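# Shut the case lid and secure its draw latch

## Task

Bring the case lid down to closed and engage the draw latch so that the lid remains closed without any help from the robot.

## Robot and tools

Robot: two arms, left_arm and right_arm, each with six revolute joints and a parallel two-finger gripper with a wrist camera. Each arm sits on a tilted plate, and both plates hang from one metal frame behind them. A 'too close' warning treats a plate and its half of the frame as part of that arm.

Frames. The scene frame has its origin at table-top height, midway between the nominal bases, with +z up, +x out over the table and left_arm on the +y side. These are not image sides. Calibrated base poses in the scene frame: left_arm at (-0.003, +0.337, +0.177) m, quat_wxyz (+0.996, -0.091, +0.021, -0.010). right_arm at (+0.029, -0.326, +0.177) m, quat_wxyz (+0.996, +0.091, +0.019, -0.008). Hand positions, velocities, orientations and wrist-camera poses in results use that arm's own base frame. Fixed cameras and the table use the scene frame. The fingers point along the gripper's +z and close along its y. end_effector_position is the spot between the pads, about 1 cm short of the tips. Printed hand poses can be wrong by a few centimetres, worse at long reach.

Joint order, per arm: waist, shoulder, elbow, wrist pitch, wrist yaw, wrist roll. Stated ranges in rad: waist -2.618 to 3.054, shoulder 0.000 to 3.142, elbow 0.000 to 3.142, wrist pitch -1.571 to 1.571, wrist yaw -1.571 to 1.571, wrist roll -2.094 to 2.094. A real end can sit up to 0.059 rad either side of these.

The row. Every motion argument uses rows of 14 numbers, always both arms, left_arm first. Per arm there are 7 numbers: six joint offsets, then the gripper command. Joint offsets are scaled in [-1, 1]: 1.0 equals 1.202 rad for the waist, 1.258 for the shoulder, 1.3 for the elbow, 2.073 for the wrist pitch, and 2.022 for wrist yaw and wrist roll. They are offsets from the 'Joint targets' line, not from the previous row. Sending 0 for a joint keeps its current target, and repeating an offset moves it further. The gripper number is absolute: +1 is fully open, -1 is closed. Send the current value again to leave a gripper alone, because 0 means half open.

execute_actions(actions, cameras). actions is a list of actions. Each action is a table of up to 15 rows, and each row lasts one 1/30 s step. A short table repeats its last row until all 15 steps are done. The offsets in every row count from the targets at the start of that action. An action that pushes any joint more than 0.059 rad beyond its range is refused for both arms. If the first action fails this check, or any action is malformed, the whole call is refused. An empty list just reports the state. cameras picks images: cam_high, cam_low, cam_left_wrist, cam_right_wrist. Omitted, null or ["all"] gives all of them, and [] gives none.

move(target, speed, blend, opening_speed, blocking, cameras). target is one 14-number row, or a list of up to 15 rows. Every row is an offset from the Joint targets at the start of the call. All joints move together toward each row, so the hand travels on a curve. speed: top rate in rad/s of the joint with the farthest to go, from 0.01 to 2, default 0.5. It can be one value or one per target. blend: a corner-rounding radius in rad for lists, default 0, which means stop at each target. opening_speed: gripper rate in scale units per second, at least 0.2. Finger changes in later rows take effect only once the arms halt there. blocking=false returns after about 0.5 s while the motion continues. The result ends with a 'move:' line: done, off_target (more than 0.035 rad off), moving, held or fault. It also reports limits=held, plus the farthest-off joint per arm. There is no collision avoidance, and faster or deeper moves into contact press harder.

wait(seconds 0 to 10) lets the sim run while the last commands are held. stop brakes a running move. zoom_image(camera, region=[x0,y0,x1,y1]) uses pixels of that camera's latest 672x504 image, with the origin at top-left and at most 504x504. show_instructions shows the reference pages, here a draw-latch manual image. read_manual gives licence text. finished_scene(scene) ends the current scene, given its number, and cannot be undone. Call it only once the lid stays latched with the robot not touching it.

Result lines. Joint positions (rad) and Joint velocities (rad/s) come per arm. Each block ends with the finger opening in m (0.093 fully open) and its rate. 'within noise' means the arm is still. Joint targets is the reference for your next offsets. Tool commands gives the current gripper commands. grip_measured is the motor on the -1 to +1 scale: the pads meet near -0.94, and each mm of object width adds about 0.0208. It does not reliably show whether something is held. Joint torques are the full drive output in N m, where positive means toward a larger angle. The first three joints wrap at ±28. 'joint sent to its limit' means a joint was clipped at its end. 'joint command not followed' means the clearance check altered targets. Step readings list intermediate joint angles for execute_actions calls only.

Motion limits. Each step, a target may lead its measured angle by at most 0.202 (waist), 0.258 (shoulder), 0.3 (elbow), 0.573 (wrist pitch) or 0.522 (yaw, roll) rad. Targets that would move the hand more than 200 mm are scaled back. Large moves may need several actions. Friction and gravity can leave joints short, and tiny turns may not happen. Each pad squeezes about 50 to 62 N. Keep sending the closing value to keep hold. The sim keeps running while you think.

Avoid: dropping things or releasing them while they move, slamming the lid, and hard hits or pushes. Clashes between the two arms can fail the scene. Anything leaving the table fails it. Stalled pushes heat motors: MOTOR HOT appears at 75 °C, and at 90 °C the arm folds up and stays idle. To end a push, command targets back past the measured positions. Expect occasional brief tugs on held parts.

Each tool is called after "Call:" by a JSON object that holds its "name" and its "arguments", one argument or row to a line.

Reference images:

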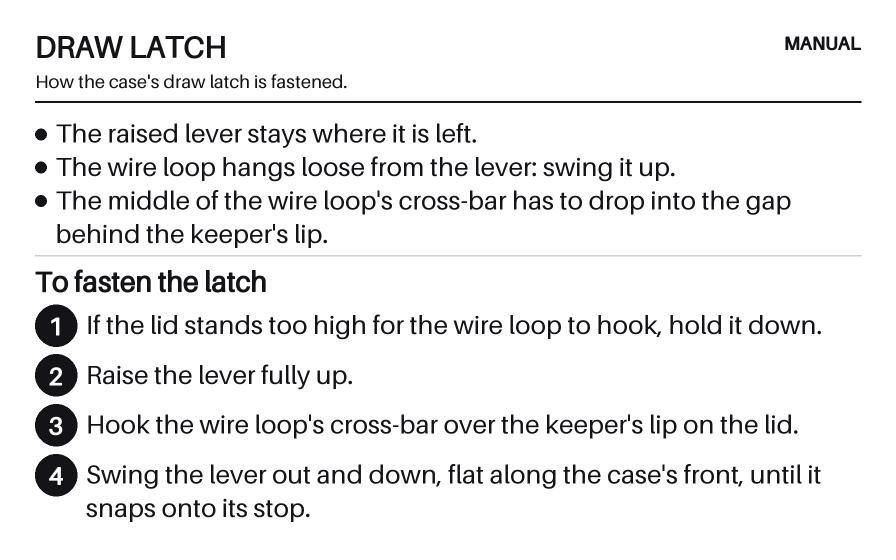

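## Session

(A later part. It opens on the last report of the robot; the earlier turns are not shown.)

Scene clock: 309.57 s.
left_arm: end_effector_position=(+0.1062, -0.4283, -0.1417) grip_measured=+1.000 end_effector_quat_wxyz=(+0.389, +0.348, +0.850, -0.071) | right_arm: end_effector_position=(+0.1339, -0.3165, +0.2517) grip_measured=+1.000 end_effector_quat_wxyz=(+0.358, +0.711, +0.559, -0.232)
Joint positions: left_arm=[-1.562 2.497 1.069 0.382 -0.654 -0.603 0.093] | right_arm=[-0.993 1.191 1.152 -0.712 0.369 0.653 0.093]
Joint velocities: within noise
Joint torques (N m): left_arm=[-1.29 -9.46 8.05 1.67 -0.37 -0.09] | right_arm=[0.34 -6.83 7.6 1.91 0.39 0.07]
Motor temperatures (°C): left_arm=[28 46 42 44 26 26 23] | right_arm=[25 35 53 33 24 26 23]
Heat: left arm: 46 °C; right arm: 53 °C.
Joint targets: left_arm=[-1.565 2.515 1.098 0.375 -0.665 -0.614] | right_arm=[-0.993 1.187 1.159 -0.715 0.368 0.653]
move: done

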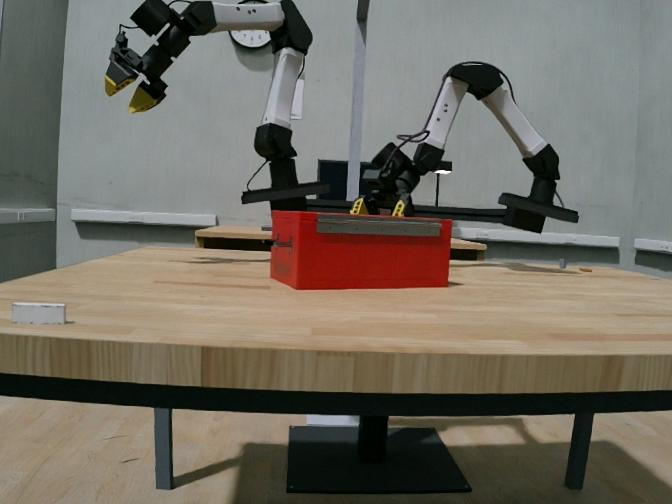

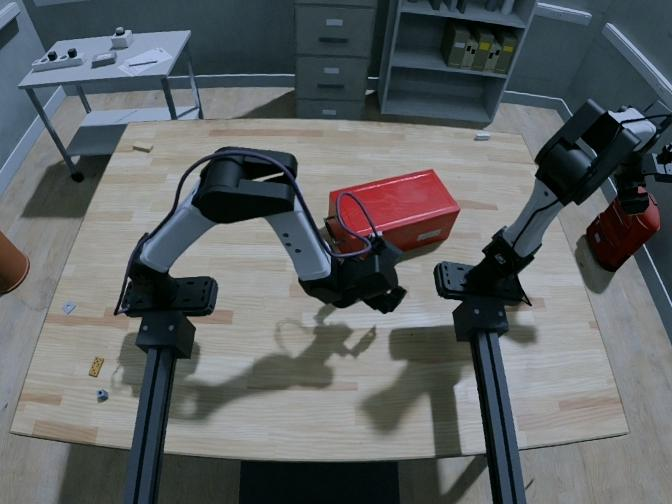

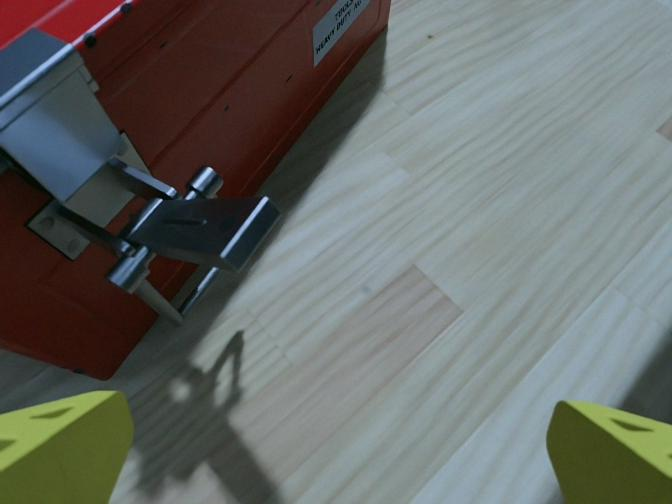

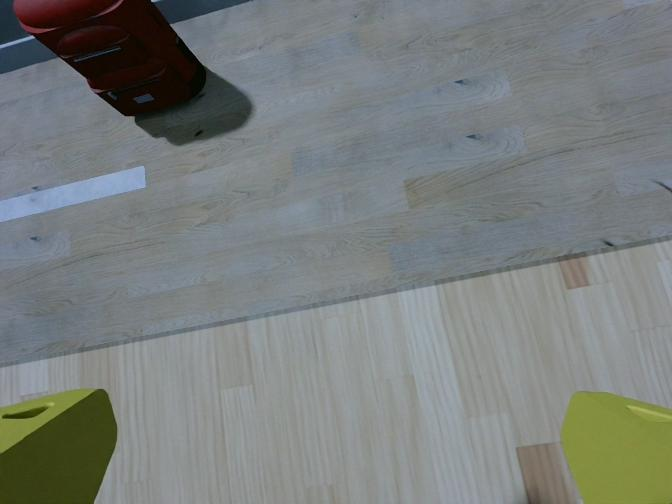

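Call:
{"name": "move", "arguments": {
  "target": [0.099,0.1169,0.0462,0.0675,0.0282,0.0549,1,0,0,0,0,0,0,1],
  "speed": 0.25,
  "cameras": ["cam_left_wrist", "cam_low"]
}}

Call:
{"name": "zoom_image", "arguments": {
  "camera": "cam_left_wrist",
  "region": [0, 150, 300, 450]
}}

Scene clock: 331.27 s.
left_arm: end_effector_position=(+0.1490, -0.4187, -0.1844) grip_measured=+1.000 end_effector_quat_wxyz=(+0.384, +0.342, +0.856, -0.049) | right_arm: end_effector_position=(+0.1339, -0.3165, +0.2517) grip_measured=+1.000 end_effector_quat_wxyz=(+0.358, +0.711, +0.559, -0.232)
Joint positions: left_arm=[-1.449 2.648 1.128 0.489 -0.615 -0.514 0.093] | right_arm=[-0.993 1.191 1.152 -0.712 0.369 0.653 0.093]
Joint velocities: within noise
Joint torques (N m): left_arm=[-1.01 -10.22 7.6 2.11 -0.16 0.12] | right_arm=[0.35 -6.82 7.61 1.91 0.4 0.07]
Motor temperatures (°C): left_arm=[28 51 42 42 27 26 23] | right_arm=[25 35 53 33 24 26 23]
Heat: left arm: 51 °C; right arm: 53 °C.
Joint targets: left_arm=[-1.446 2.662 1.157 0.514 -0.608 -0.503] | right_arm=[-0.993 1.187 1.159 -0.715 0.368 0.653]
move: done
Images, in order (width x height): cam_low 672x504, cam_left_wrist 672x504.

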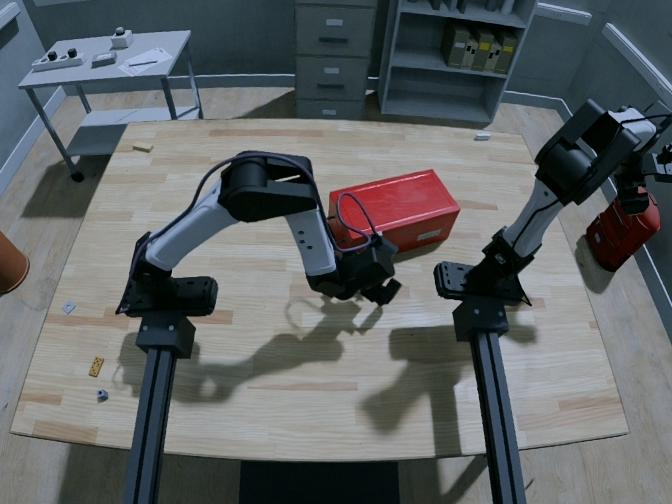

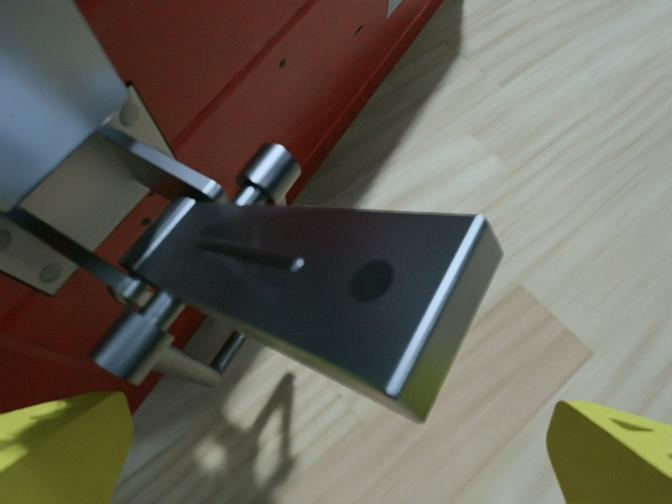

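Scaled by 1.680 from the camera's 672x504 image, which has a finer 960x720 frame.

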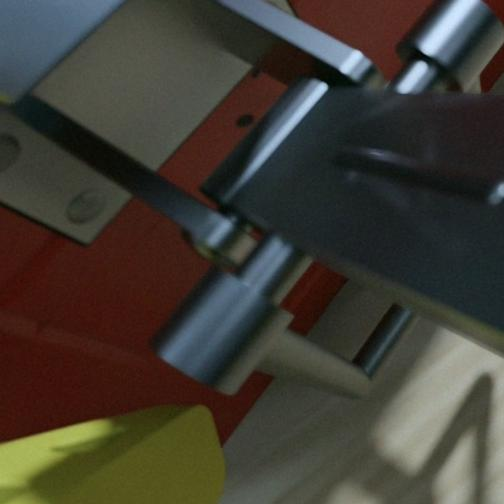

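Call:
{"name": "move", "arguments": {
  "target": [0.0079,0.0199,0.0712,-0.0405,0.005,0,1,0,0,0,0,0,0,1],
  "speed": 0.15,
  "cameras": ["cam_left_wrist"]
}}

Call:
{"name": "zoom_image", "arguments": {
  "camera": "cam_left_wrist",
  "region": [0, 200, 300, 504]
}}

Scene clock: 352.17 s.
left_arm: end_effector_position=(+0.1535, -0.4374, -0.1844) grip_measured=+1.000 end_effector_quat_wxyz=(+0.383, +0.339, +0.857, -0.052) | right_arm: end_effector_position=(+0.1339, -0.3165, +0.2517) grip_measured=+1.000 end_effector_quat_wxyz=(+0.358, +0.711, +0.559, -0.232)
Joint positions: left_arm=[-1.443 2.671 1.216 0.43 -0.61 -0.513 0.093] | right_arm=[-0.993 1.191 1.152 -0.712 0.369 0.653 0.093]
Joint velocities: within noise
Joint torques (N m): left_arm=[-0.72 -10.58 8.39 1.81 -0.11 0.13] | right_arm=[0.34 -6.82 7.6 1.91 0.4 0.07]
Motor temperatures (°C): left_arm=[28 52 41 41 26 26 23] | right_arm=[24 35 53 33 24 26 23]
Heat: left arm: 52 °C; right arm: 53 °C.
Joint targets: left_arm=[-1.437 2.687 1.250 0.431 -0.598 -0.503] | right_arm=[-0.993 1.187 1.159 -0.715 0.368 0.653]
move: done
Images, in order (width x height): cam_left_wrist 672x504.

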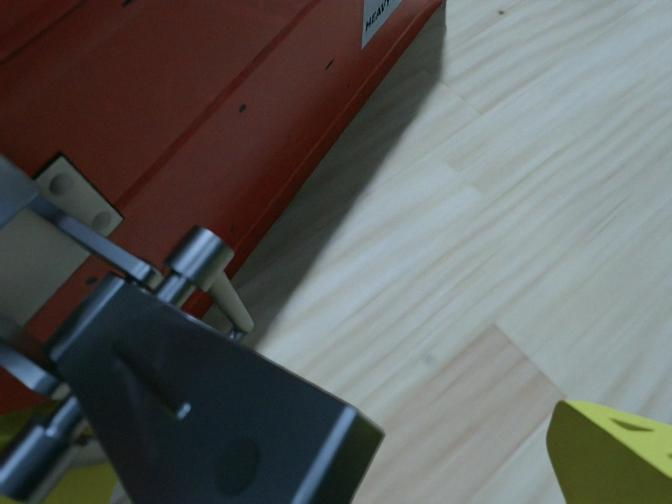

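Scaled by 1.658 from the camera's 672x504 image, which has a finer 960x720 frame.

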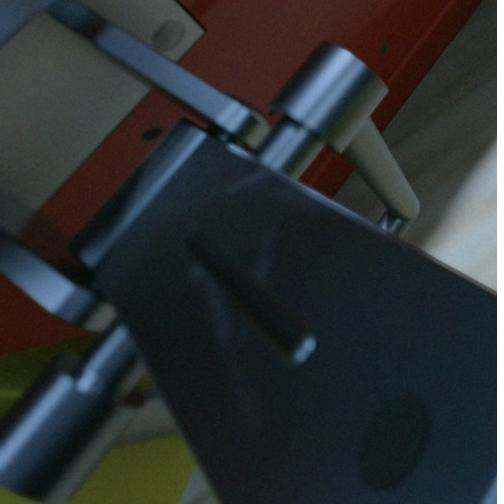

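Call:
{"name": "zoom_image", "arguments": {
  "camera": "cam_left_wrist",
  "region": [0, 380, 150, 504]
}}

Scaled by 3.360 from the camera's 672x504 image, which has a finer 960x720 frame.

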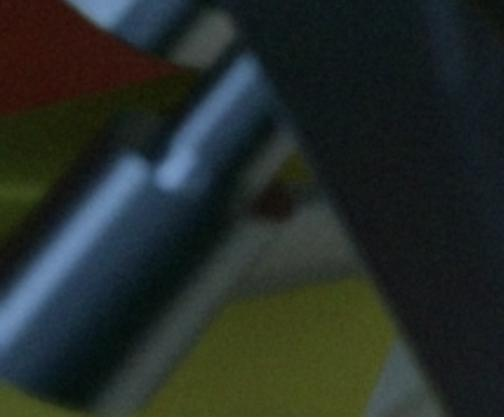

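Call:
{"name": "move", "arguments": {
  "target": [
    [-0.0254,0.0278,0.0169,0.0005,-0.0148,-0.0183,1,0,0,0,0,0,0,1],
    [-0.0591,0.0294,0.0338,-0.0217,-0.0247,-0.0396,1,0,0,0,0,0,0,1],
    [-0.0932,0.0056,0.0462,-0.0526,-0.0346,-0.0608,1,0,0,0,0,0,0,1]
  ],
  "speed": 0.1,
  "blend": 0.01,
  "cameras": ["cam_left_wrist","cam_low"]
}}

Call:
{"name": "zoom_image", "arguments": {
  "camera": "cam_left_wrist",
  "region": [0, 200, 300, 504]
}}

Scene clock: 401.20 s.
left_arm: end_effector_position=(+0.1159, -0.4441, -0.1941) grip_measured=+1.000 end_effector_quat_wxyz=(+0.381, +0.344, +0.857, -0.045) | right_arm: end_effector_position=(+0.1339, -0.3165, +0.2517) grip_measured=+1.000 end_effector_quat_wxyz=(+0.358, +0.711, +0.559, -0.232)
Joint positions: left_arm=[-1.542 2.706 1.279 0.326 -0.658 -0.616 0.093] | right_arm=[-0.993 1.191 1.152 -0.712 0.369 0.653 0.093]
Joint velocities: within noise
Joint torques (N m): left_arm=[-1.69 -13.42 8.31 1.63 -0.38 -0.08] | right_arm=[0.34 -6.82 7.6 1.91 0.39 0.07]
Motor temperatures (°C): left_arm=[28 58 43 42 26 26 23] | right_arm=[24 35 54 33 24 26 23]
Heat: left arm: 58 °C; right arm: 54 °C.
Joint targets: left_arm=[-1.549 2.694 1.310 0.322 -0.668 -0.626] | right_arm=[-0.993 1.187 1.159 -0.715 0.368 0.653]
move: done
Images, in order (width x height): cam_low 672x504, cam_left_wrist 672x504.

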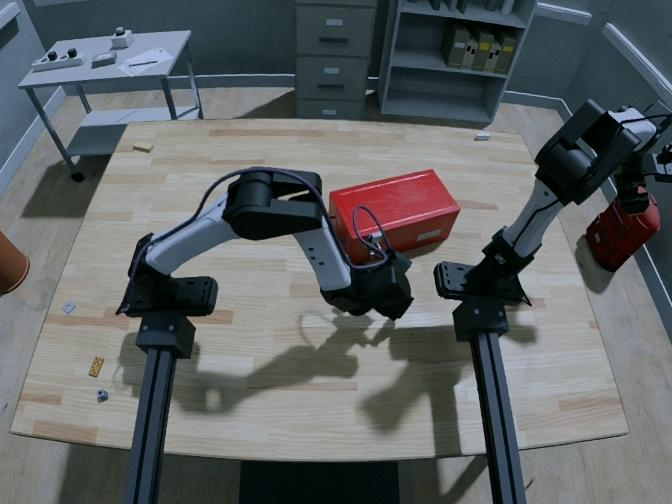

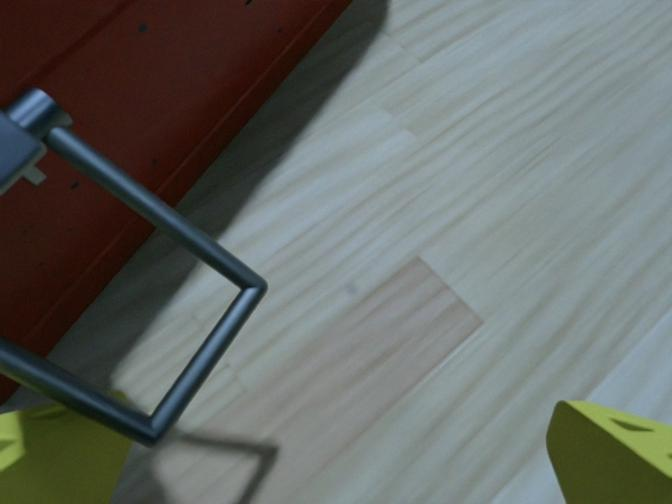

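Scaled by 1.658 from the camera's 672x504 image, which has a finer 960x720 frame.

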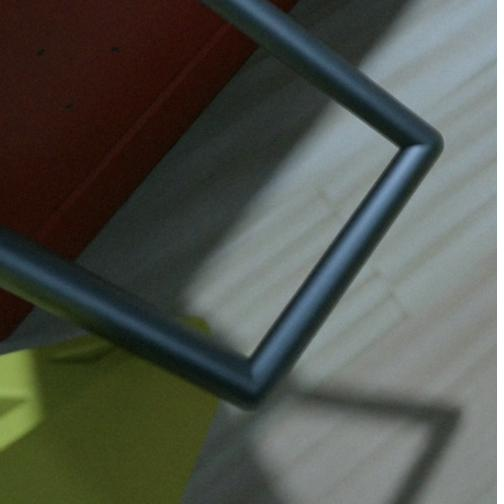

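Call:
{"name": "move", "arguments": {
  "target": [
    [-0.0225,-0.0509,0.0092,-0.0367,-0.0059,-0.0143,1,0,0,0,0,0,0,1],
    [-0.0291,-0.0922,0.0069,-0.0646,-0.0079,-0.0183,1,0,0,0,0,0,0,1]
  ],
  "speed": 0.1,
  "blend": 0.01,
  "cameras": ["cam_left_wrist","cam_low"]
}}

Call:
{"name": "zoom_image", "arguments": {
  "camera": "cam_low",
  "region": [320, 190, 440, 330]
}}

Scene clock: 410.03 s.
left_arm: end_effector_position=(+0.1024, -0.4480, -0.1721) grip_measured=+1.000 end_effector_quat_wxyz=(+0.376, +0.350, +0.857, -0.034) | right_arm: end_effector_position=(+0.1339, -0.3165, +0.2517) grip_measured=+1.000 end_effector_quat_wxyz=(+0.358, +0.711, +0.559, -0.232)
Joint positions: left_arm=[-1.576 2.636 1.288 0.195 -0.673 -0.652 0.093] | right_arm=[-0.993 1.191 1.152 -0.712 0.369 0.653 0.093]
Joint velocities: within noise
Joint torques (N m): left_arm=[-1.66 -17.37 8.54 1.52 -0.4 -0.11] | right_arm=[0.35 -6.82 7.6 1.91 0.39 0.07]
Motor temperatures (°C): left_arm=[28 61 43 41 27 26 23] | right_arm=[24 34 54 33 24 26 23]
Heat: left arm: 61 °C; right arm: 54 °C.
Joint targets: left_arm=[-1.584 2.578 1.319 0.188 -0.684 -0.663] | right_arm=[-0.993 1.187 1.159 -0.715 0.368 0.653]
move: off_target (left_arm); left_arm: the shoulder is farthest, 0.058 rad from its target
Images, in order (width x height): cam_low 672x504, cam_left_wrist 672x504.

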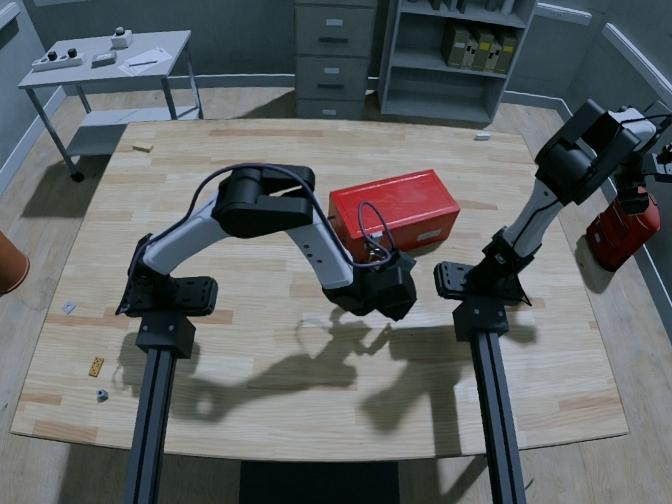

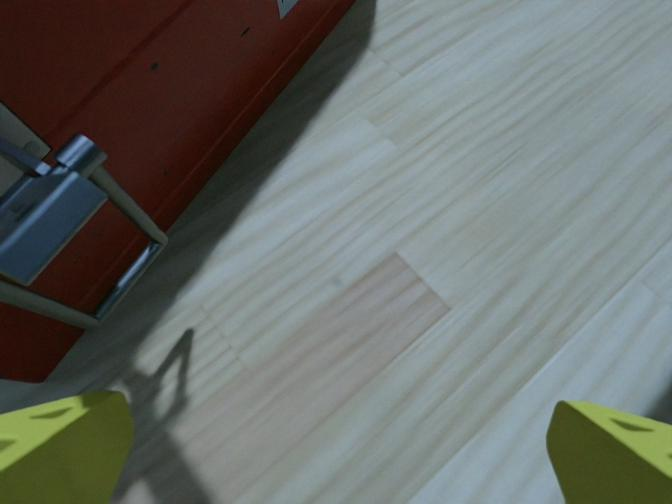

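Scaled by 3.600 from the camera's 672x504 image, which has a finer 960x720 frame.

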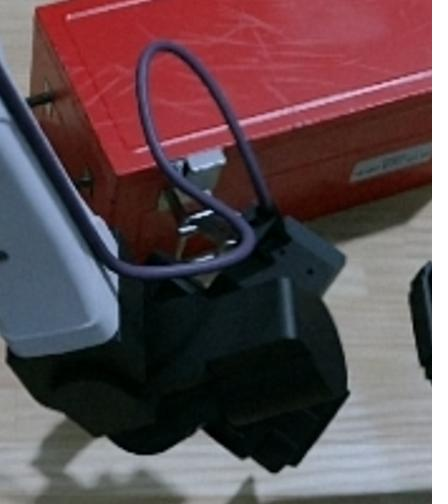

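Call:
{"name": "zoom_image", "arguments": {
  "camera": "cam_left_wrist",
  "region": [0, 120, 200, 504]
}}

Scaled by 1.312 from the camera's 672x504 image, which has a finer 960x720 frame.

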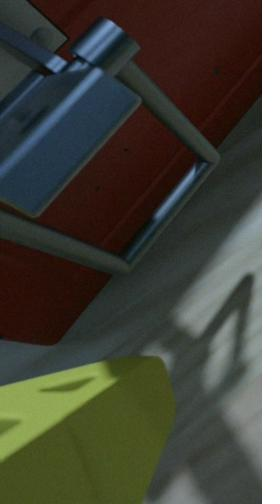

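Call:
{"name": "wait", "arguments": {
  "seconds": 0.5,
  "cameras": ["cam_left_wrist"]
}}

Scene clock: 421.57 s.
left_arm: end_effector_position=(+0.1025, -0.4478, -0.1722) grip_measured=+1.000 end_effector_quat_wxyz=(+0.376, +0.350, +0.857, -0.033) | right_arm: end_effector_position=(+0.1339, -0.3165, +0.2517) grip_measured=+1.000 end_effector_quat_wxyz=(+0.358, +0.711, +0.559, -0.232)
Joint positions: left_arm=[-1.576 2.636 1.288 0.194 -0.673 -0.653 0.093] | right_arm=[-0.993 1.191 1.152 -0.712 0.369 0.653 0.093]
Joint velocities: within noise
Joint torques (N m): left_arm=[-1.63 -17.39 8.53 1.53 -0.42 -0.09] | right_arm=[0.35 -6.82 7.6 1.91 0.39 0.07]
Motor temperatures (°C): left_arm=[28 64 44 39 27 26 23] | right_arm=[24 34 54 33 24 26 23]
Heat: left arm: 64 °C; right arm: 54 °C.
Joint targets: left_arm=[-1.584 2.578 1.319 0.188 -0.684 -0.663] | right_arm=[-0.993 1.187 1.159 -0.715 0.368 0.653]
Tool commands: left_gripper/opening=+1.0 right_gripper/opening=+1.0
wait: 0.50 s; at rest from the start
Images, in order (width x height): cam_left_wrist 672x504.

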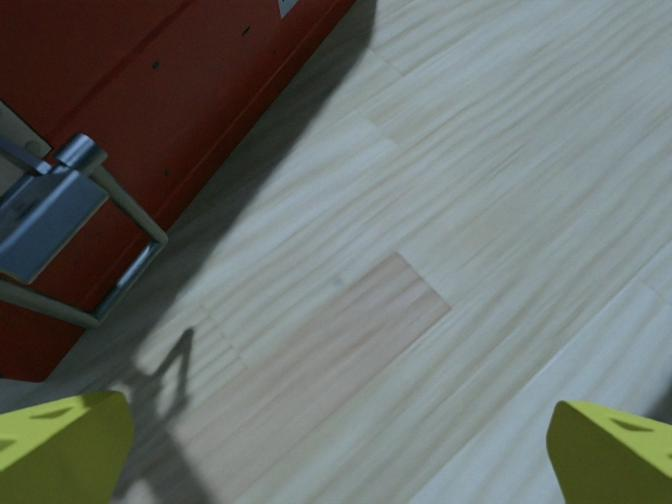

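Call:
{"name": "move", "arguments": {
  "target": [0,0.046,0,0,0,0,1,0,0,0,0,0,0,1],
  "speed": 0.1,
  "cameras": ["cam_left_wrist"]
}}

Scene clock: 443.00 s.
left_arm: end_effector_position=(+0.1025, -0.4478, -0.1722) grip_measured=+1.000 end_effector_quat_wxyz=(+0.376, +0.350, +0.857, -0.033) | right_arm: end_effector_position=(+0.1339, -0.3165, +0.2517) grip_measured=+1.000 end_effector_quat_wxyz=(+0.358, +0.711, +0.559, -0.232)
Joint positions: left_arm=[-1.576 2.636 1.288 0.194 -0.673 -0.653 0.093] | right_arm=[-0.993 1.191 1.152 -0.712 0.369 0.653 0.093]
Joint velocities: within noise
Joint torques (N m): left_arm=[-1.7 -12.16 8.55 1.52 -0.41 -0.09] | right_arm=[0.35 -6.82 7.61 1.91 0.39 0.07]
Motor temperatures (°C): left_arm=[28 68 44 38 27 26 23] | right_arm=[24 34 54 33 24 26 23]
Heat: left arm: 68 °C; right arm: 54 °C.
Joint targets: left_arm=[-1.584 2.636 1.319 0.188 -0.684 -0.663] | right_arm=[-0.993 1.187 1.159 -0.715 0.368 0.653]
move: done
Images, in order (width x height): cam_left_wrist 672x504.

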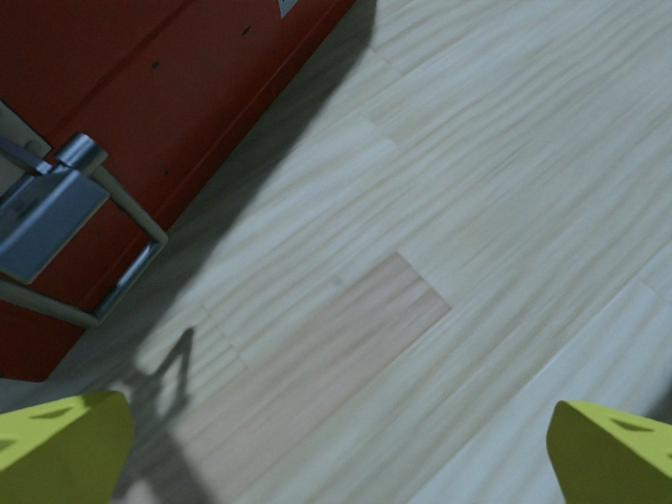

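Call:
{"name": "move", "arguments": {
  "target": [0,-0.8,0,0,0,0,1,0,0,0,0,0,0,1],
  "speed": 0.6,
  "cameras": ["cam_low"]
}}

Call:
{"name": "zoom_image", "arguments": {
  "camera": "cam_low",
  "region": [310, 170, 470, 300]
}}

Scene clock: 448.77 s.
left_arm: end_effector_position=(+0.1025, -0.4477, -0.1722) grip_measured=+1.000 end_effector_quat_wxyz=(+0.376, +0.350, +0.857, -0.033) | right_arm: end_effector_position=(+0.1339, -0.3165, +0.2517) grip_measured=+1.000 end_effector_quat_wxyz=(+0.358, +0.711, +0.559, -0.232)
Joint positions: left_arm=[-1.576 2.636 1.288 0.194 -0.673 -0.653 0.093] | right_arm=[-0.993 1.191 1.152 -0.712 0.369 0.653 0.093]
Joint velocities: within noise
Joint torques (N m): left_arm=[-0.98 -12.15 5.56 1.6 -0.3 0.02] | right_arm=[0.34 -6.82 7.6 1.92 0.39 0.07]
Motor temperatures (°C): left_arm=[28 67 44 38 27 26 23] | right_arm=[24 34 54 33 24 26 23]
Heat: left arm: 67 °C; right arm: 54 °C.
Joint targets: left_arm=[-1.576 2.636 1.288 0.194 -0.673 -0.653] | right_arm=[-0.993 1.187 1.159 -0.715 0.368 0.653]
move: held (left_arm; a check stopped the path); limits=held; left_arm: the shoulder is farthest, 1.006 rad from its target
joint command not followed: on one or more control steps a check withheld the commanded joint targets of the left arm, and it was not sent them on those steps.
cause: the commanded joint targets, or the way to them, would bring a part of the robot too close to another arm (this arm's fingers and the right arm's base or mounting).
Images, in order (width x height): cam_low 672x504.

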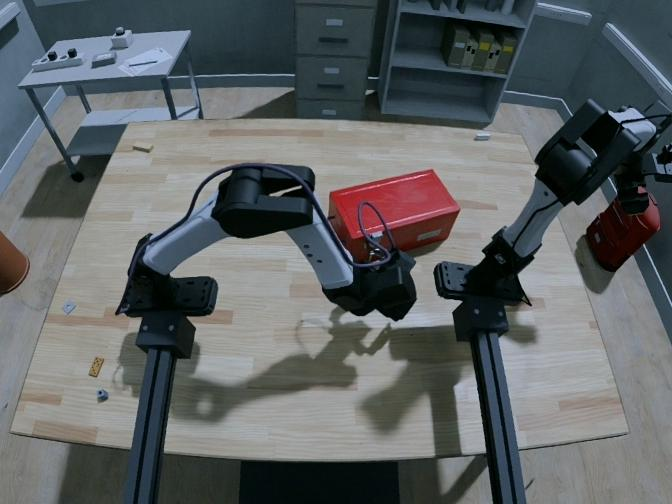

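Scaled by 3.150 from the camera's 672x504 image, which has a finer 960x720 frame.

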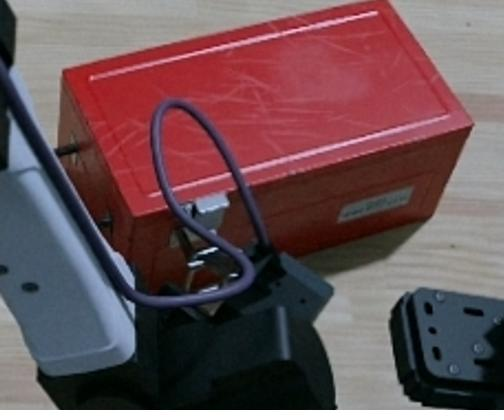

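Call:
{"name": "move", "arguments": {
  "target": [0,0,0,0,0,0,-0.3,0,0,0,0,0,0,1],
  "speed": 0.3,
  "cameras": []
}}

Call:
{"name": "move", "arguments": {
  "target": [0.05,-0.06,0,0,0,0,-0.3,0,0,0,0,0,0,1],
  "speed": 0.2,
  "cameras": ["cam_low","cam_left_wrist"]
}}

Scene clock: 453.80 s.
left_arm: end_effector_position=(+0.1025, -0.4477, -0.1722) grip_measured=-0.298 end_effector_quat_wxyz=(+0.376, +0.350, +0.857, -0.033) | right_arm: end_effector_position=(+0.1339, -0.3165, +0.2517) grip_measured=+1.000 end_effector_quat_wxyz=(+0.358, +0.711, +0.559, -0.232)
Joint positions: left_arm=[-1.576 2.636 1.288 0.194 -0.673 -0.653 0.031] | right_arm=[-0.993 1.191 1.152 -0.712 0.369 0.653 0.093]
Joint velocities: within noise
Joint torques (N m): left_arm=[-1.01 -12.18 5.52 1.6 -0.32 0.02] | right_arm=[0.35 -6.82 7.6 1.91 0.4 0.07]
Motor temperatures (°C): left_arm=[28 67 44 38 27 26 23] | right_arm=[24 34 54 33 24 26 23]
Heat: left arm: 67 °C; right arm: 54 °C.
Joint targets: left_arm=[-1.576 2.636 1.288 0.194 -0.673 -0.653] | right_arm=[-0.993 1.187 1.159 -0.715 0.368 0.653]
move: done
No camera images: "cameras" was empty.

Scene clock: 454.67 s.
left_arm: end_effector_position=(+0.1280, -0.4465, -0.1640) grip_measured=-0.298 end_effector_quat_wxyz=(+0.381, +0.322, +0.866, -0.031) | right_arm: end_effector_position=(+0.1339, -0.3165, +0.2517) grip_measured=+1.000 end_effector_quat_wxyz=(+0.358, +0.711, +0.559, -0.232)
Joint positions: left_arm=[-1.52 2.617 1.288 0.194 -0.673 -0.653 0.031] | right_arm=[-0.993 1.191 1.152 -0.712 0.369 0.653 0.093]
Joint velocities: within noise
Joint torques (N m): left_arm=[-0.81 -17.28 5.67 1.62 -0.29 0.02] | right_arm=[0.35 -6.82 7.6 1.92 0.39 0.07]
Motor temperatures (°C): left_arm=[28 67 44 38 27 26 23] | right_arm=[24 34 54 33 24 26 23]
Heat: left arm: 67 °C; right arm: 54 °C.
Joint targets: left_arm=[-1.516 2.560 1.288 0.194 -0.673 -0.653] | right_arm=[-0.993 1.187 1.159 -0.715 0.368 0.653]
move: off_target (left_arm); left_arm: the shoulder is farthest, 0.056 rad from its target
Images, in order (width x height): cam_low 672x504, cam_left_wrist 672x504.

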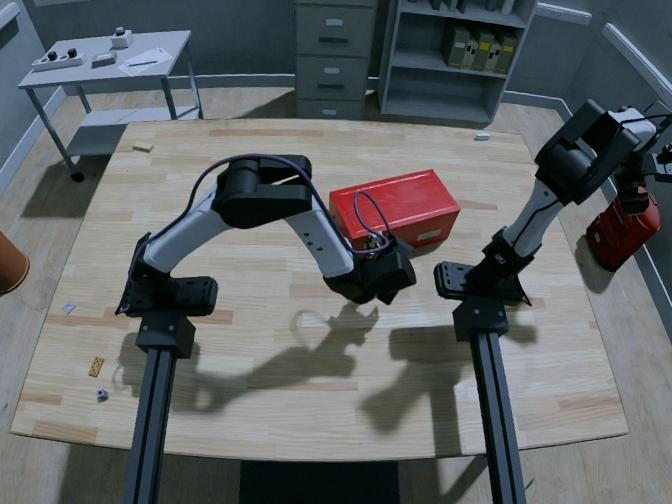

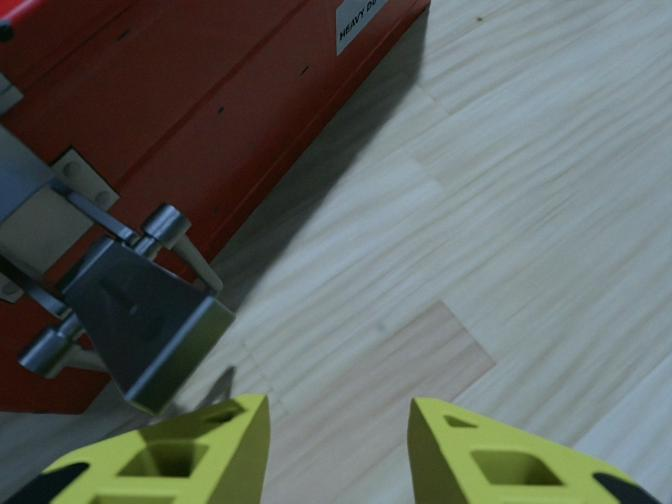

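Call:
{"name": "move", "arguments": {
  "target": [
    [0,-0.04,-0.2,0,0,0,-0.3,0,0,0,0,0,0,1],
    [0.1,-0.8,-0.3,0,0,0,-0.3,0,0,0,0,0,0,1]
  ],
  "speed": 0.6,
  "cameras": ["cam_low","cam_left_wrist"]
}}

Scene clock: 462.10 s.
left_arm: end_effector_position=(+0.1761, -0.4099, +0.1811) grip_measured=-0.299 end_effector_quat_wxyz=(+0.495, +0.135, +0.813, -0.276) | right_arm: end_effector_position=(+0.1339, -0.3165, +0.2517) grip_measured=+1.000 end_effector_quat_wxyz=(+0.358, +0.711, +0.559, -0.232)
Joint positions: left_arm=[-1.402 1.571 0.912 0.185 -0.672 -0.653 0.031] | right_arm=[-0.993 1.191 1.152 -0.712 0.369 0.653 0.093]
Joint velocities: within noise
Joint torques (N m): left_arm=[-0.54 -7.45 7.01 2.3 -0.09 0.06] | right_arm=[0.35 -6.82 7.61 1.92 0.4 0.07]
Motor temperatures (°C): left_arm=[28 71 43 38 27 26 23] | right_arm=[24 34 54 33 24 26 23]
Heat: left arm: 71 °C; right arm: 54 °C.
Joint targets: left_arm=[-1.396 1.554 0.899 0.194 -0.673 -0.653] | right_arm=[-0.993 1.187 1.159 -0.715 0.368 0.653]
move: done
Images, in order (width x height): cam_low 672x504, cam_left_wrist 672x504.

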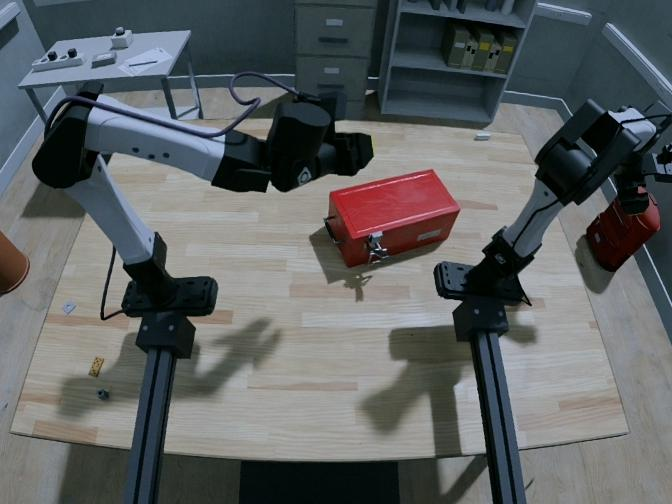

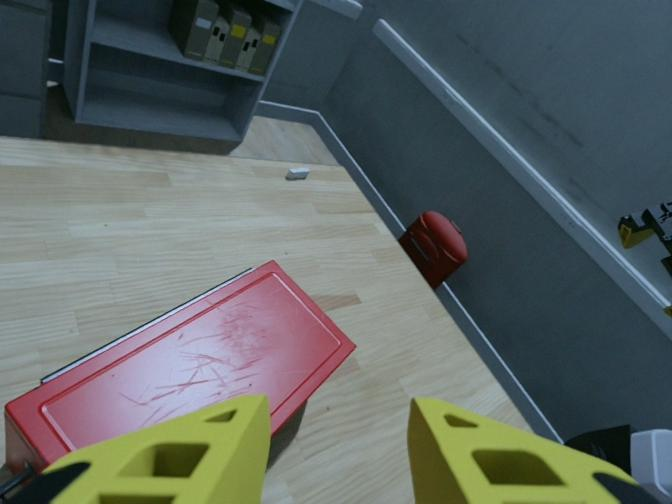

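Call:
{"name": "move", "arguments": {
  "target": [0,-0.35,-0.2,0,0,0,-0.3,0,0,0,0,0,0,1],
  "speed": 0.6,
  "cameras": []
}}

Scene clock: 465.20 s.
left_arm: end_effector_position=(+0.1619, -0.3265, +0.2367) grip_measured=-0.299 end_effector_quat_wxyz=(+0.519, +0.092, +0.775, -0.348) | right_arm: end_effector_position=(+0.1339, -0.3165, +0.2517) grip_measured=+1.000 end_effector_quat_wxyz=(+0.358, +0.711, +0.559, -0.232)
Joint positions: left_arm=[-1.402 1.124 0.655 0.184 -0.672 -0.653 0.031] | right_arm=[-0.993 1.191 1.152 -0.712 0.369 0.653 0.093]
Joint velocities: within noise
Joint torques (N m): left_arm=[-0.31 -3.08 6.89 2.31 -0.01 0.06] | right_arm=[0.34 -6.82 7.61 1.91 0.4 0.07]
Motor temperatures (°C): left_arm=[28 70 43 39 27 26 23] | right_arm=[24 34 54 33 24 26 23]
Heat: left arm: 70 °C; right arm: 54 °C.
Joint targets: left_arm=[-1.396 1.113 0.639 0.194 -0.673 -0.653] | right_arm=[-0.993 1.187 1.159 -0.715 0.368 0.653]
move: done
No camera images: "cameras" was empty.

Call:
{"name": "move", "arguments": {
  "target": [-0.1082,0.9,0.3062,0.1042,0.0178,0.0341,0.103,0,0,0,0,0,0,1],
  "speed": 0.8,
  "cameras": []
}}

Call:
{"name": "move", "arguments": {
  "target": [0,0.187,0,0,0,0,0.103,0,0,0,0,0,0,1],
  "speed": 0.3,
  "cameras": ["cam_left_wrist"]
}}

Scene clock: 529.03 s.
left_arm: end_effector_position=(+0.1237, -0.4524, -0.0485) grip_measured=+0.101 end_effector_quat_wxyz=(+0.421, +0.298, +0.845, -0.146) | right_arm: end_effector_position=(+0.1339, -0.3165, +0.2517) grip_measured=+1.000 end_effector_quat_wxyz=(+0.358, +0.711, +0.559, -0.232)
Joint positions: left_arm=[-1.52 2.239 1.003 0.384 -0.641 -0.595 0.05] | right_arm=[-0.993 1.191 1.152 -0.712 0.369 0.653 0.093]
Joint velocities: within noise
Joint torques (N m): left_arm=[-1.57 -9.57 9.76 2.3 -0.17 0.14] | right_arm=[0.35 -6.82 7.6 1.91 0.39 0.07]
Motor temperatures (°C): left_arm=[27 48 43 45 26 26 23] | right_arm=[24 34 55 34 24 26 23]
Heat: left arm: 48 °C; right arm: 55 °C.
Joint targets: left_arm=[-1.526 2.245 1.036 0.410 -0.637 -0.584] | right_arm=[-0.993 1.187 1.159 -0.715 0.368 0.653]
move: done
No camera images: "cameras" was empty.

Scene clock: 530.20 s.
left_arm: end_effector_position=(+0.1214, -0.4071, -0.1431) grip_measured=+0.102 end_effector_quat_wxyz=(+0.381, +0.341, +0.858, -0.054) | right_arm: end_effector_position=(+0.1339, -0.3165, +0.2517) grip_measured=+1.000 end_effector_quat_wxyz=(+0.358, +0.711, +0.559, -0.232)
Joint positions: left_arm=[-1.52 2.471 1.007 0.392 -0.641 -0.595 0.05] | right_arm=[-0.993 1.191 1.152 -0.712 0.369 0.653 0.093]
Joint velocities: within noise
Joint torques (N m): left_arm=[-1.54 -9.73 7.92 1.96 -0.23 0.13] | right_arm=[0.35 -6.82 7.6 1.91 0.4 0.07]
Motor temperatures (°C): left_arm=[27 48 43 45 26 26 23] | right_arm=[24 34 55 34 24 26 23]
Heat: left arm: 48 °C; right arm: 55 °C.
Joint targets: left_arm=[-1.526 2.481 1.037 0.410 -0.637 -0.584] | right_arm=[-0.993 1.187 1.159 -0.715 0.368 0.653]
move: done
Images, in order (width x height): cam_left_wrist 672x504.

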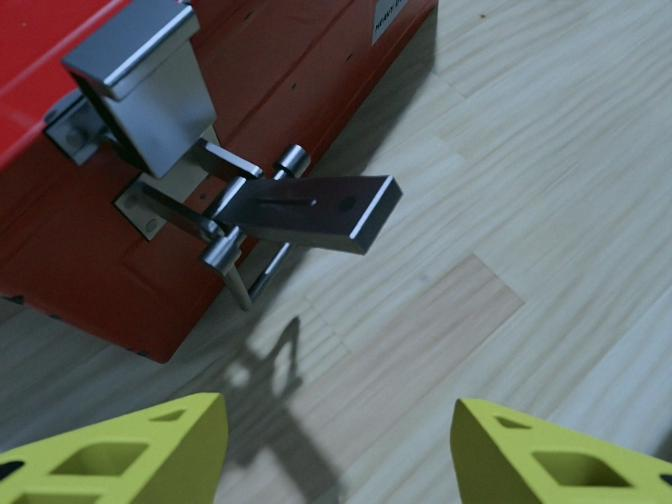

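Call:
{"name": "move", "arguments": {
  "target": [
    [0.1065,0.1192,0.0377,0.082,0.0292,0.0598,0.103,0,0,0,0,0,0,1],
    [0.109,0.1399,0.1,0.0458,0.0302,0.0618,0.103,0,0,0,0,0,0,1]
  ],
  "speed": 0.25,
  "cameras": ["cam_left_wrist"]
}}

Scene clock: 534.27 s.
left_arm: end_effector_position=(+0.1682, -0.4220, -0.1796) grip_measured=+0.102 end_effector_quat_wxyz=(+0.385, +0.337, +0.858, -0.054) | right_arm: end_effector_position=(+0.1339, -0.3165, +0.2517) grip_measured=+1.000 end_effector_quat_wxyz=(+0.358, +0.711, +0.559, -0.232)
Joint positions: left_arm=[-1.398 2.64 1.137 0.509 -0.587 -0.471 0.05] | right_arm=[-0.993 1.191 1.152 -0.712 0.369 0.653 0.093]
Joint velocities: within noise
Joint torques (N m): left_arm=[-1.02 -10.13 7.76 1.81 -0.11 0.13] | right_arm=[0.35 -6.82 7.6 1.92 0.4 0.07]
Motor temperatures (°C): left_arm=[27 49 43 44 26 26 23] | right_arm=[24 34 55 34 24 26 23]
Heat: left arm: 49 °C; right arm: 55 °C.
Joint targets: left_arm=[-1.395 2.657 1.167 0.505 -0.576 -0.459] | right_arm=[-0.993 1.187 1.159 -0.715 0.368 0.653]
move: done
Images, in order (width x height): cam_left_wrist 672x504.

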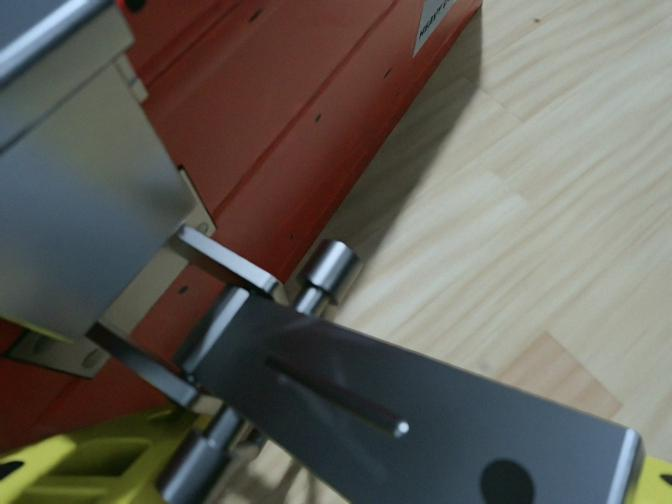

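Call:
{"name": "move", "arguments": {
  "target": [
    [-0.0258,0.0278,0.0154,0.0014,-0.0148,-0.0198,0.103,0,0,0,0,0,0,1],
    [-0.0611,0.0278,0.0292,-0.0193,-0.0257,-0.0418,0.103,0,0,0,0,0,0,1],
    [-0.0969,-0.0469,0.0385,-0.0497,-0.0366,-0.0643,0.103,0,0,0,0,0,0,1]
  ],
  "speed": 0.1,
  "blend": 0.01,
  "cameras": ["cam_left_wrist"]
}}

Scene clock: 540.43 s.
left_arm: end_effector_position=(+0.1287, -0.4289, -0.1862) grip_measured=+0.102 end_effector_quat_wxyz=(+0.380, +0.342, +0.858, -0.047) | right_arm: end_effector_position=(+0.1339, -0.3165, +0.2517) grip_measured=+1.000 end_effector_quat_wxyz=(+0.358, +0.711, +0.559, -0.232)
Joint positions: left_arm=[-1.505 2.659 1.184 0.4 -0.639 -0.579 0.05] | right_arm=[-0.993 1.191 1.152 -0.712 0.369 0.653 0.093]
Joint velocities: within noise
Joint torques (N m): left_arm=[-1.68 -17.31 8.16 1.76 -0.37 -0.08] | right_arm=[0.34 -6.83 7.6 1.91 0.4 0.07]
Motor temperatures (°C): left_arm=[27 51 43 43 26 26 23] | right_arm=[24 34 55 34 24 26 23]
Heat: left arm: 51 °C; right arm: 55 °C.
Joint targets: left_arm=[-1.512 2.598 1.217 0.402 -0.650 -0.589] | right_arm=[-0.993 1.187 1.159 -0.715 0.368 0.653]
move: off_target (left_arm); left_arm: the shoulder is farthest, 0.061 rad from its target
Images, in order (width x height): cam_left_wrist 672x504.

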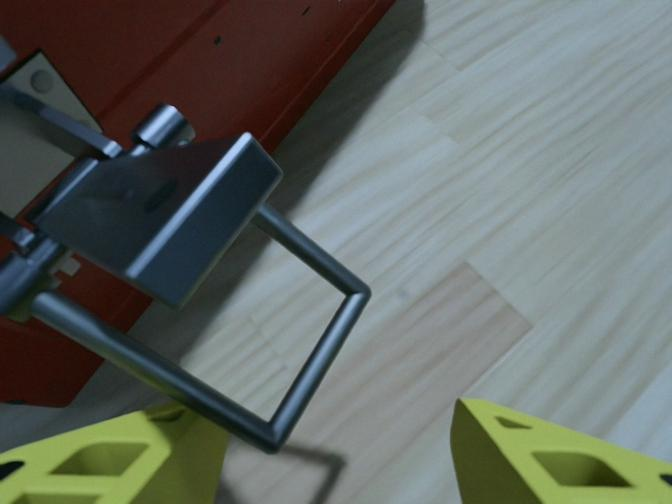

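Call:
{"name": "move", "arguments": {
  "target": [
    [-0.0241,-0.0437,0.0085,-0.0381,-0.0069,-0.0148,0.103,0,0,0,0,0,0,1],
    [-0.0308,-0.0874,0.0062,-0.0666,-0.0089,-0.0193,0.103,0,0,0,0,0,0,1]
  ],
  "speed": 0.1,
  "blend": 0.01,
  "cameras": ["cam_left_wrist"]
}}

Scene clock: 549.77 s.
left_arm: end_effector_position=(+0.1170, -0.4412, -0.1491) grip_measured=+0.102 end_effector_quat_wxyz=(+0.383, +0.340, +0.857, -0.049) | right_arm: end_effector_position=(+0.1339, -0.3165, +0.2517) grip_measured=+1.000 end_effector_quat_wxyz=(+0.358, +0.711, +0.559, -0.232)
Joint positions: left_arm=[-1.54 2.547 1.191 0.263 -0.66 -0.619 0.05] | right_arm=[-0.993 1.191 1.152 -0.712 0.369 0.653 0.093]
Joint velocities: within noise
Joint torques (N m): left_arm=[-1.84 -16.98 8.9 1.71 -0.35 -0.07] | right_arm=[0.35 -6.83 7.6 1.92 0.39 0.07]
Motor temperatures (°C): left_arm=[27 59 42 42 26 26 23] | right_arm=[24 34 55 34 24 26 23]
Heat: left arm: 59 °C; right arm: 55 °C.
Joint targets: left_arm=[-1.549 2.488 1.225 0.264 -0.668 -0.628] | right_arm=[-0.993 1.187 1.159 -0.715 0.368 0.653]
move: off_target (left_arm); left_arm: the shoulder is farthest, 0.059 rad from its target
Images, in order (width x height): cam_left_wrist 672x504.

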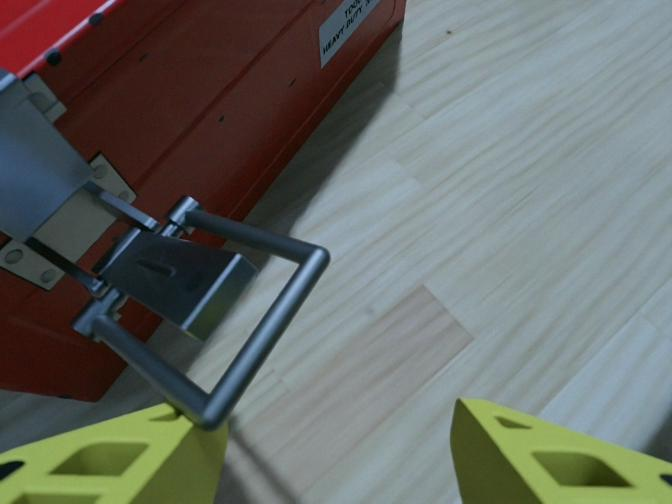

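Call:
{"name": "move", "arguments": {
  "target": [0.0458,-0.0628,-0.0608,-0.0068,0.0203,0.0321,0.103,0,0,0,0,0,0,1],
  "speed": 0.1,
  "cameras": ["cam_left_wrist"]
}}

Scene clock: 559.00 s.
left_arm: end_effector_position=(+0.1317, -0.4424, -0.1248) grip_measured=+0.102 end_effector_quat_wxyz=(+0.382, +0.339, +0.858, -0.055) | right_arm: end_effector_position=(+0.1339, -0.3165, +0.2517) grip_measured=+1.000 end_effector_quat_wxyz=(+0.358, +0.711, +0.559, -0.232)
Joint positions: left_arm=[-1.499 2.465 1.157 0.251 -0.633 -0.575 0.05] | right_arm=[-0.993 1.191 1.152 -0.712 0.369 0.653 0.093]
Joint velocities: within noise
Joint torques (N m): left_arm=[-0.66 -16.43 4.74 1.74 -0.2 0.14] | right_arm=[0.35 -6.82 7.6 1.91 0.4 0.07]
Motor temperatures (°C): left_arm=[28 67 42 41 27 26 23] | right_arm=[24 34 55 34 24 26 23]
Heat: left arm: 67 °C; right arm: 55 °C.
Joint targets: left_arm=[-1.493 2.409 1.146 0.250 -0.627 -0.563] | right_arm=[-0.993 1.187 1.159 -0.715 0.368 0.653]
move: off_target (left_arm); left_arm: the shoulder is farthest, 0.056 rad from its target
Images, in order (width x height): cam_left_wrist 672x504.

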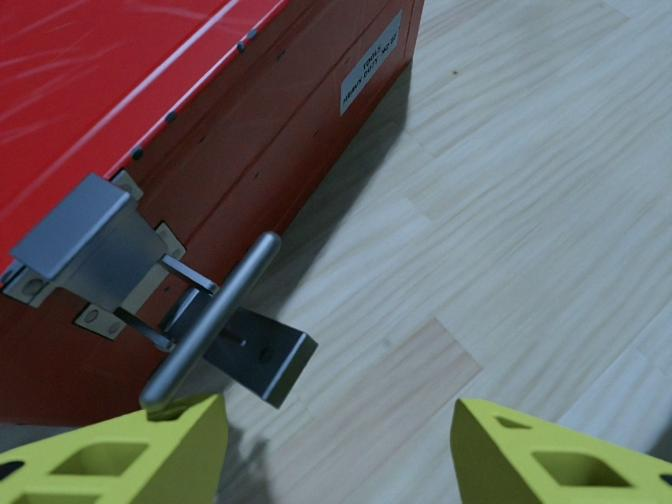

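Call:
{"name": "move", "arguments": {
  "target": [
    [0.0324,-0.0334,-0.0223,0.0121,0.0099,0.0213,0.103,0,0,0,0,0,0,1],
    [0.0491,-0.0509,-0.0315,0.0169,0.0148,0.0312,0.103,0,0,0,0,0,0,1]
  ],
  "speed": 0.1,
  "cameras": ["cam_left_wrist"]
}}

Scene clock: 563.47 s.
left_arm: end_effector_position=(+0.1540, -0.4364, -0.1069) grip_measured=+0.102 end_effector_quat_wxyz=(+0.382, +0.339, +0.858, -0.054) | right_arm: end_effector_position=(+0.1339, -0.3165, +0.2517) grip_measured=+1.000 end_effector_quat_wxyz=(+0.358, +0.711, +0.559, -0.232)
Joint positions: left_arm=[-1.44 2.398 1.117 0.26 -0.604 -0.511 0.05] | right_arm=[-0.993 1.191 1.152 -0.712 0.369 0.653 0.093]
Joint velocities: within noise
Joint torques (N m): left_arm=[-0.8 -15.9 4.81 2.12 -0.17 0.13] | right_arm=[0.34 -6.82 7.61 1.92 0.4 0.07]
Motor temperatures (°C): left_arm=[27 69 41 41 26 26 23] | right_arm=[24 34 55 34 24 26 23]
Heat: left arm: 69 °C; right arm: 55 °C.
Joint targets: left_arm=[-1.435 2.345 1.105 0.285 -0.597 -0.500] | right_arm=[-0.993 1.187 1.159 -0.715 0.368 0.653]
move: off_target (left_arm); left_arm: the shoulder is farthest, 0.054 rad from its target
Images, in order (width x height): cam_left_wrist 672x504.

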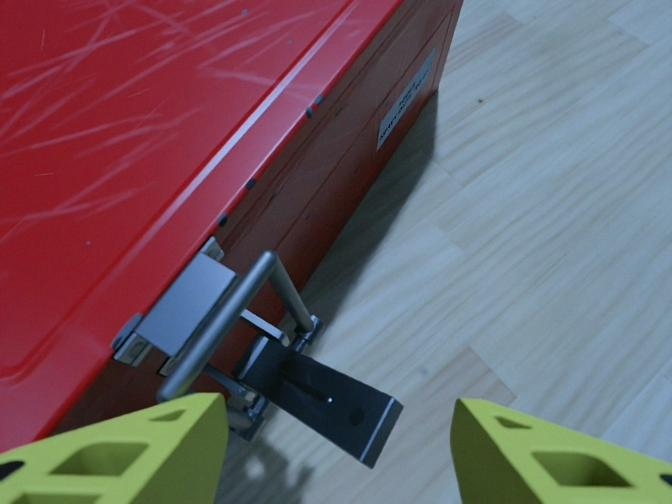

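Call:
{"name": "move", "arguments": {
  "target": [0.0312,-0.0083,-0.016,0.0151,0.0082,0.0193,0.103,0,0,0,0,0,0,1],
  "speed": 0.1,
  "cameras": ["cam_left_wrist"]
}}

Scene clock: 571.23 s.
left_arm: end_effector_position=(+0.1613, -0.4319, -0.1072) grip_measured=+0.102 end_effector_quat_wxyz=(+0.377, +0.347, +0.857, -0.055) | right_arm: end_effector_position=(+0.1339, -0.3165, +0.2517) grip_measured=+1.000 end_effector_quat_wxyz=(+0.358, +0.711, +0.559, -0.232)
Joint positions: left_arm=[-1.414 2.387 1.094 0.284 -0.576 -0.474 0.05] | right_arm=[-0.993 1.191 1.152 -0.712 0.369 0.653 0.093]
Joint velocities: within noise
Joint torques (N m): left_arm=[0.12 -15.69 4.97 2.23 -0.27 0.18] | right_arm=[0.35 -6.82 7.6 1.92 0.39 0.07]
Motor temperatures (°C): left_arm=[27 71 41 41 26 26 23] | right_arm=[24 34 55 34 24 26 23]
Heat: left arm: 71 °C; right arm: 55 °C.
Joint targets: left_arm=[-1.397 2.335 1.084 0.316 -0.581 -0.461] | right_arm=[-0.993 1.187 1.159 -0.715 0.368 0.653]
move: off_target (left_arm); left_arm: the shoulder is farthest, 0.053 rad from its target
Images, in order (width x height): cam_left_wrist 672x504.

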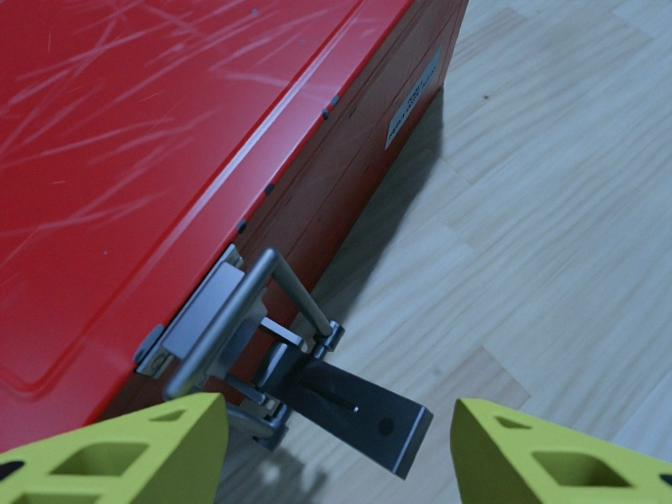

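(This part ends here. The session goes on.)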